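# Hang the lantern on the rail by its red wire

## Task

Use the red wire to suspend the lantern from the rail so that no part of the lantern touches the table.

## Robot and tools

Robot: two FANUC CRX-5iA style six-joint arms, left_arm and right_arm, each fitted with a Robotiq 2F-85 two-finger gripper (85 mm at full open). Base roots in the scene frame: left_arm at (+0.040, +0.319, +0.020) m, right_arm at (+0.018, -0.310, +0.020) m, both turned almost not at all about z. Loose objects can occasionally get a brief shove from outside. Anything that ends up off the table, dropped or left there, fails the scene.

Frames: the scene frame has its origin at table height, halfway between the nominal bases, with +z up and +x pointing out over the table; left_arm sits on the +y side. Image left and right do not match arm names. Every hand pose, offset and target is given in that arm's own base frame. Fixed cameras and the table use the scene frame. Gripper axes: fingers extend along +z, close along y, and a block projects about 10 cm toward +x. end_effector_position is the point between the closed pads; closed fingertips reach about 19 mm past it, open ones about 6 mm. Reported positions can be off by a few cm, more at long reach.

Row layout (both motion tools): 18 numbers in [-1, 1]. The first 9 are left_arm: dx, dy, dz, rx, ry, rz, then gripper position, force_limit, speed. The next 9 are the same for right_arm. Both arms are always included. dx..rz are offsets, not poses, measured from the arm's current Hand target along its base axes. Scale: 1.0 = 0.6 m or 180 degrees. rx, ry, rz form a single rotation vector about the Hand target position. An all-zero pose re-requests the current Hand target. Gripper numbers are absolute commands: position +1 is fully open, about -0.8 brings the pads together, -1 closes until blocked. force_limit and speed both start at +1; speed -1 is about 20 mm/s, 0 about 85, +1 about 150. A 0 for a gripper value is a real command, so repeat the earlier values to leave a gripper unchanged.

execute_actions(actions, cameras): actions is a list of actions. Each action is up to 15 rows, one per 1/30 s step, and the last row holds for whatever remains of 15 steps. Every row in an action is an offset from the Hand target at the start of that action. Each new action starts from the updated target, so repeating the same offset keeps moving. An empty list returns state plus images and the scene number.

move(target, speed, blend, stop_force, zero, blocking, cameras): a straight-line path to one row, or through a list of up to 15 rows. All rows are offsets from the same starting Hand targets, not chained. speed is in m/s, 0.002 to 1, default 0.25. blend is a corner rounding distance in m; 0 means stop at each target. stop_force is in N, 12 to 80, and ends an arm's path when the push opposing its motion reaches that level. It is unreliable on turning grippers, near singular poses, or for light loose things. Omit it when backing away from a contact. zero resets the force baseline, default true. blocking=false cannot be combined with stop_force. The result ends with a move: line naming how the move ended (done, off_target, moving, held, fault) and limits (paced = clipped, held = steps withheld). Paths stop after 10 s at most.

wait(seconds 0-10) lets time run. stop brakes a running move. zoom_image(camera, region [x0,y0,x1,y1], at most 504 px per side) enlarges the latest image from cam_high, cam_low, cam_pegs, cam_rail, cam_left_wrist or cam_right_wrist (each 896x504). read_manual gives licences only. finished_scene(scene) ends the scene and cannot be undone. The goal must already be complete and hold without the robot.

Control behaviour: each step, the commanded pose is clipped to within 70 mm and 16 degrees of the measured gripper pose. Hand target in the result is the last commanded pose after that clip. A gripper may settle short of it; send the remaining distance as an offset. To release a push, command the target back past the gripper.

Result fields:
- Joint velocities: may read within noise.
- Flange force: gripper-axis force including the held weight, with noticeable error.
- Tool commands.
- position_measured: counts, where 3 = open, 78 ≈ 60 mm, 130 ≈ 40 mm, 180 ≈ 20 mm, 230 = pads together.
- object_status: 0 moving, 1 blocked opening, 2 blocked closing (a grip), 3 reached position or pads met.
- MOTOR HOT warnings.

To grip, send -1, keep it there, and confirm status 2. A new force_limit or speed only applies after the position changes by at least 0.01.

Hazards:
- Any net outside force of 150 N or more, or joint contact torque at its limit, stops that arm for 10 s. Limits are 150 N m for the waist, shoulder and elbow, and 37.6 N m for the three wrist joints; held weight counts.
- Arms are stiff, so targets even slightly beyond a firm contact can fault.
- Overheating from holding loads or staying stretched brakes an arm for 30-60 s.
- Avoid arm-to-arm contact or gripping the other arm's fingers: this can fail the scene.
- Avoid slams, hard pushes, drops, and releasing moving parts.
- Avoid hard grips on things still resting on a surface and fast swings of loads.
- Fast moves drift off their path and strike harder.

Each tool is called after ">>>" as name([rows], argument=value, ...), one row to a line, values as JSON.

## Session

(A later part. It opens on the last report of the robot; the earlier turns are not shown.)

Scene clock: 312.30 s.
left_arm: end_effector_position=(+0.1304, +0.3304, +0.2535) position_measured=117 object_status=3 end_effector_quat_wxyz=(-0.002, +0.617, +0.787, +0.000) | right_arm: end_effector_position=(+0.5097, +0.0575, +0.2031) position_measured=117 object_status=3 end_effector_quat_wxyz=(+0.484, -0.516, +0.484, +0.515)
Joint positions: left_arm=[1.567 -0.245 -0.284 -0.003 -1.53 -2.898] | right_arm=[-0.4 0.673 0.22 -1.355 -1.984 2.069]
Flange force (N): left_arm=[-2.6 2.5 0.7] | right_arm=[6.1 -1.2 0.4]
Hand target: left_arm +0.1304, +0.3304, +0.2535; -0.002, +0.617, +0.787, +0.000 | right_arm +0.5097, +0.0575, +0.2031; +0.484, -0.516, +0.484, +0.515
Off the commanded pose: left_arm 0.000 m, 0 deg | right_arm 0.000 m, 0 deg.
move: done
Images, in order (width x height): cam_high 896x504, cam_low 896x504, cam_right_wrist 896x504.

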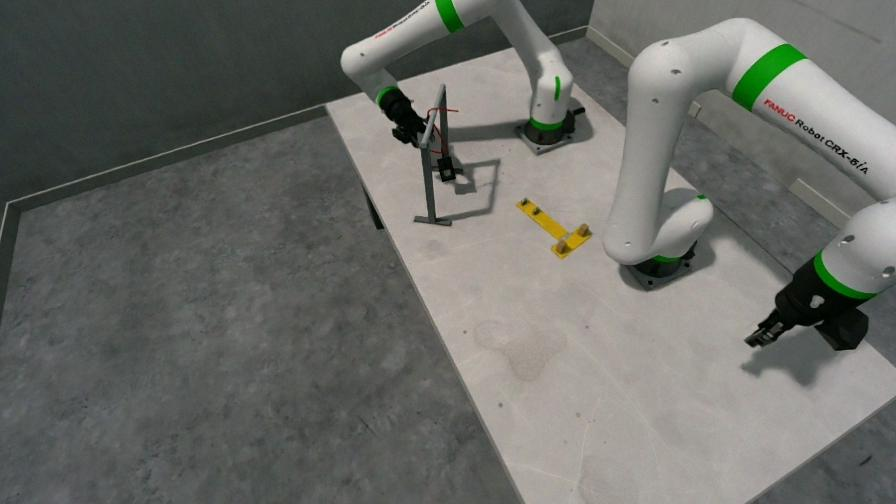

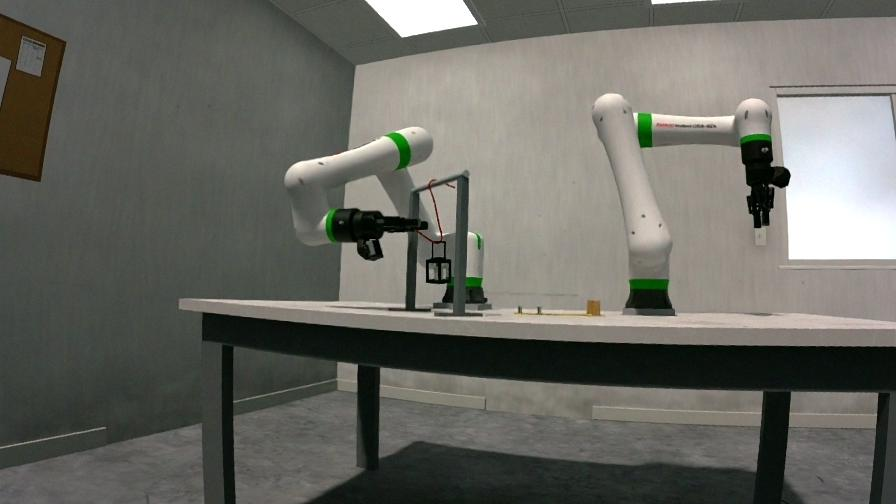

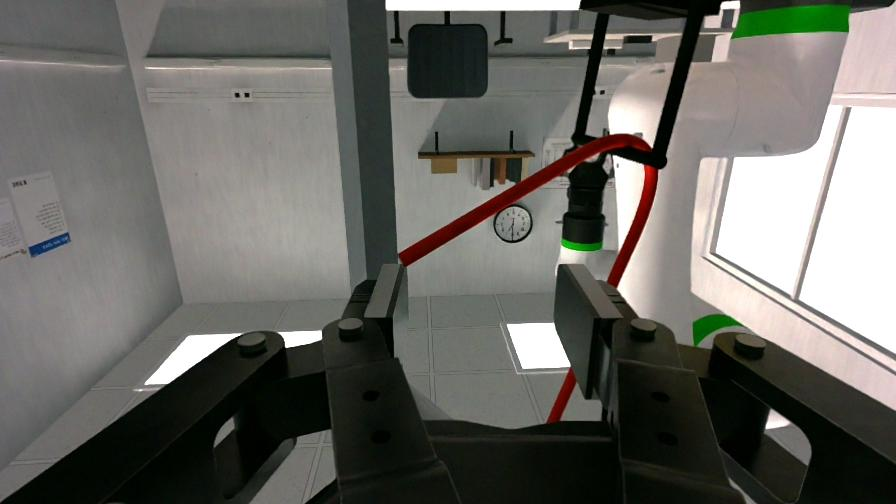

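>>> move([
  [0,0,0,0,0,0,0.1,0.5,-1,0.01,-0.06,0,0,0,0,0.1,0.2,-1],
  [0,0,0,0,0,0,0.1,0.5,-1,0.08,-0.25,0,0,0,0,0.1,0.2,-1],
], speed=0.08, blend=0.02)

>>> wait(seconds=3, cameras=["cam_low","cam_rail","cam_high"])

>>> zoom_image(camera="cam_low", region=[350, 150, 500, 320])

Scene clock: 316.00 s.
left_arm: end_effector_position=(+0.1304, +0.3304, +0.2535) position_measured=117 object_status=3 end_effector_quat_wxyz=(-0.002, +0.617, +0.787, +0.000) | right_arm: end_effector_position=(+0.5577, -0.0925, +0.2031) position_measured=117 object_status=3 end_effector_quat_wxyz=(+0.484, -0.516, +0.484, +0.515)
Joint positions: left_arm=[1.567 -0.245 -0.284 -0.003 -1.53 -2.898] | right_arm=[-0.576 0.905 0.641 -1.379 -2.184 1.895]
Flange force (N): left_arm=[-2.8 2.9 0.9] | right_arm=[6.8 -1.7 -0.5]
Hand target: left_arm +0.1304, +0.3304, +0.2535; -0.002, +0.617, +0.787, +0.000 | right_arm +0.5577, -0.0925, +0.2031; +0.484, -0.516, +0.484, +0.515
Off the commanded pose: left_arm 0.000 m, 0 deg | right_arm 0.000 m, 0 deg.
move: done; blend cut to 0.0182 m at target 1

Scene clock: 319.00 s.
left_arm: end_effector_position=(+0.1304, +0.3304, +0.2535) position_measured=117 object_status=3 end_effector_quat_wxyz=(-0.002, +0.617, +0.787, +0.000) | right_arm: end_effector_position=(+0.5577, -0.0924, +0.2031) position_measured=117 object_status=3 end_effector_quat_wxyz=(+0.484, -0.516, +0.484, +0.515)
Joint positions: left_arm=[1.567 -0.245 -0.284 -0.003 -1.53 -2.898] | right_arm=[-0.576 0.905 0.641 -1.379 -2.184 1.895]
Flange force (N): left_arm=[-2.9 2.5 0.9] | right_arm=[7.1 -2.1 -0.7]
Hand target: left_arm +0.1304, +0.3304, +0.2535; -0.002, +0.617, +0.787, +0.000 | right_arm +0.5577, -0.0925, +0.2031; +0.484, -0.516, +0.484, +0.515
Tool commands: left_gripper/position=+0.1 left_gripper/force_limit=+0.5 left_gripper/speed=-1.0 right_gripper/position=+0.1 right_gripper/force_limit=+0.2 right_gripper/speed=-1.0
Off the commanded pose: left_arm 0.000 m, 0 deg | right_arm 0.000 m, 0 deg.
wait: 3.00 s; at rest by 0.17 s
Images, in order (width x height): cam_high 896x504, cam_low 896x504, cam_rail 896x504.

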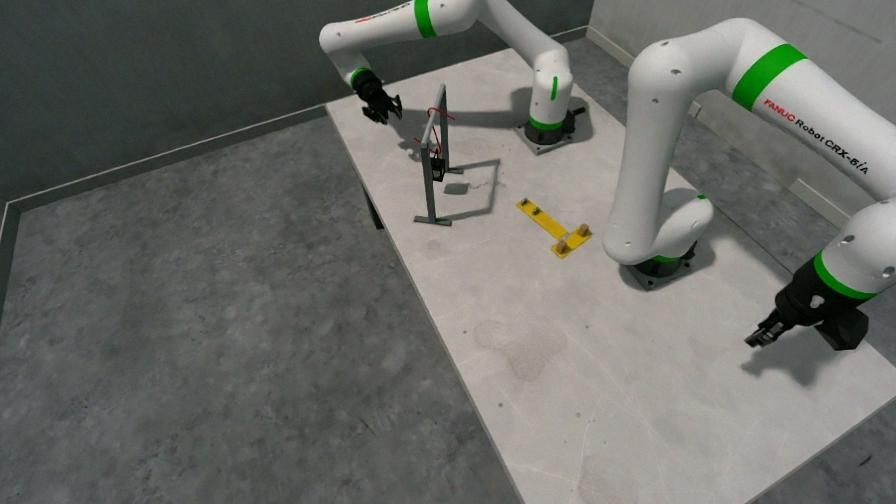

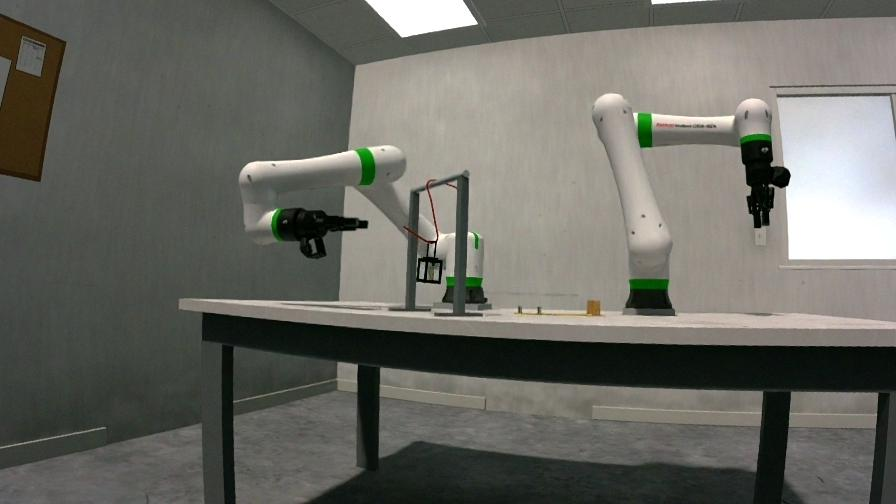

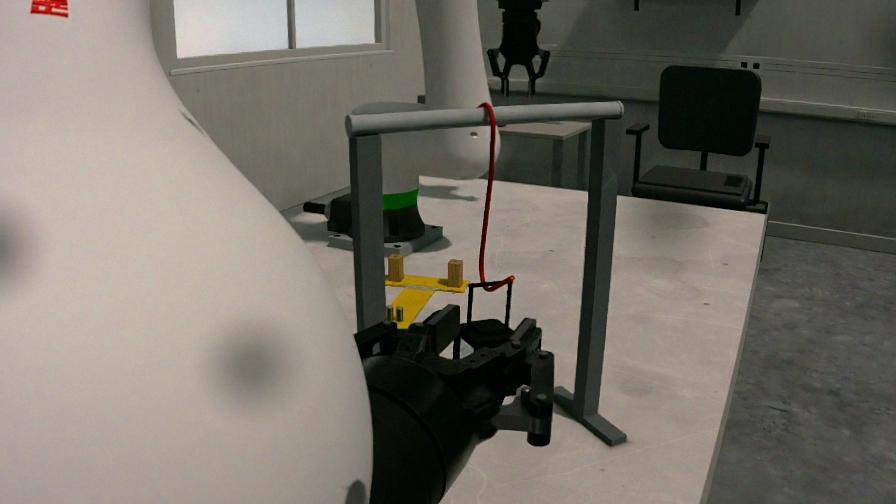

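Scaled by 2.965.

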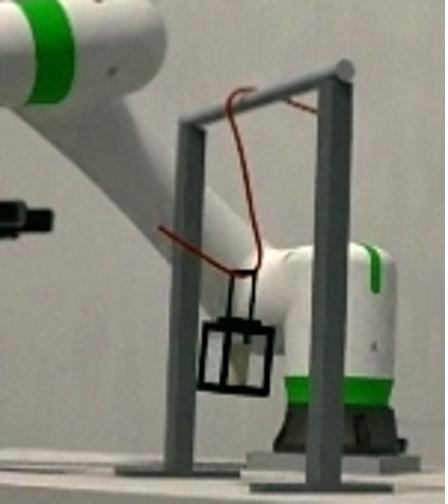

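Hanging free. Let it settle and finish.

>>> wait(seconds=3, cameras=["cam_low"])

>>> zoom_image(camera="cam_low", region=[350, 150, 500, 320])

>>> finished_scene(scene=2)

Scene clock: 322.53 s.
left_arm: end_effector_position=(+0.1304, +0.3304, +0.2535) position_measured=117 object_status=3 end_effector_quat_wxyz=(-0.002, +0.617, +0.787, +0.000) | right_arm: end_effector_position=(+0.5577, -0.0924, +0.2031) position_measured=117 object_status=3 end_effector_quat_wxyz=(+0.484, -0.516, +0.484, +0.515)
Joint positions: left_arm=[1.567 -0.245 -0.284 -0.003 -1.53 -2.898] | right_arm=[-0.576 0.905 0.641 -1.379 -2.184 1.895]
Flange force (N): left_arm=[-2.3 3.1 0.6] | right_arm=[6.6 -2.2 -0.6]
Hand target: left_arm +0.1304, +0.3304, +0.2535; -0.002, +0.617, +0.787, +0.000 | right_arm +0.5577, -0.0925, +0.2031; +0.484, -0.516, +0.484, +0.515
Tool commands: left_gripper/position=+0.1 left_gripper/force_limit=+0.5 left_gripper/speed=-1.0 right_gripper/position=+0.1 right_gripper/force_limit=+0.2 right_gripper/speed=-1.0
Off the commanded pose: left_arm 0.000 m, 0 deg | right_arm 0.000 m, 0 deg.
wait: 3.00 s; at rest from the start
Images, in order (width x height): cam_low 896x504.

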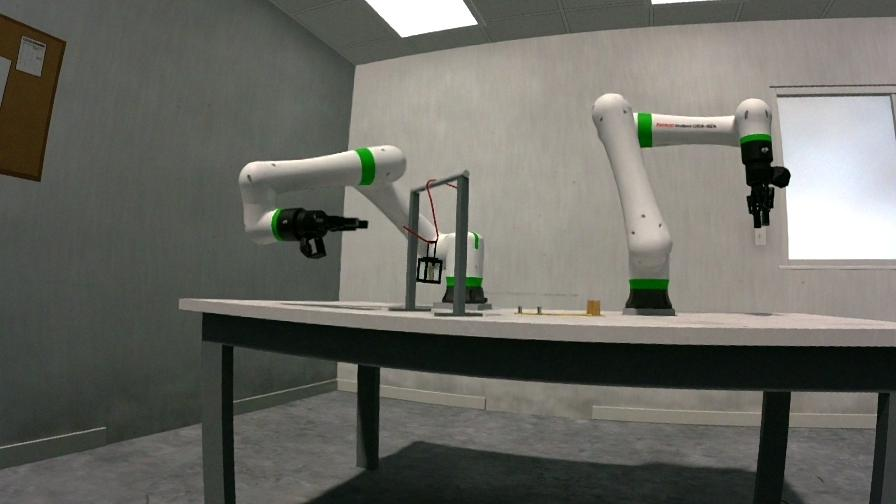

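Scaled by 2.965.

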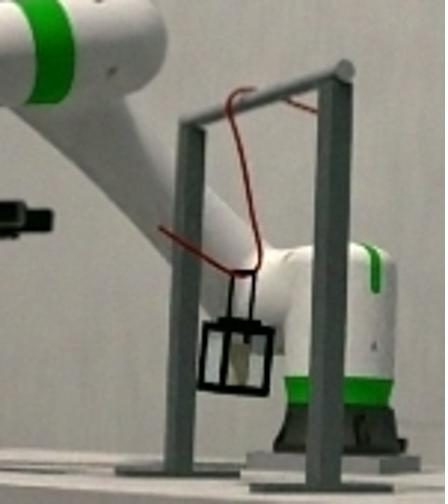

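The scene is finished: the task was done.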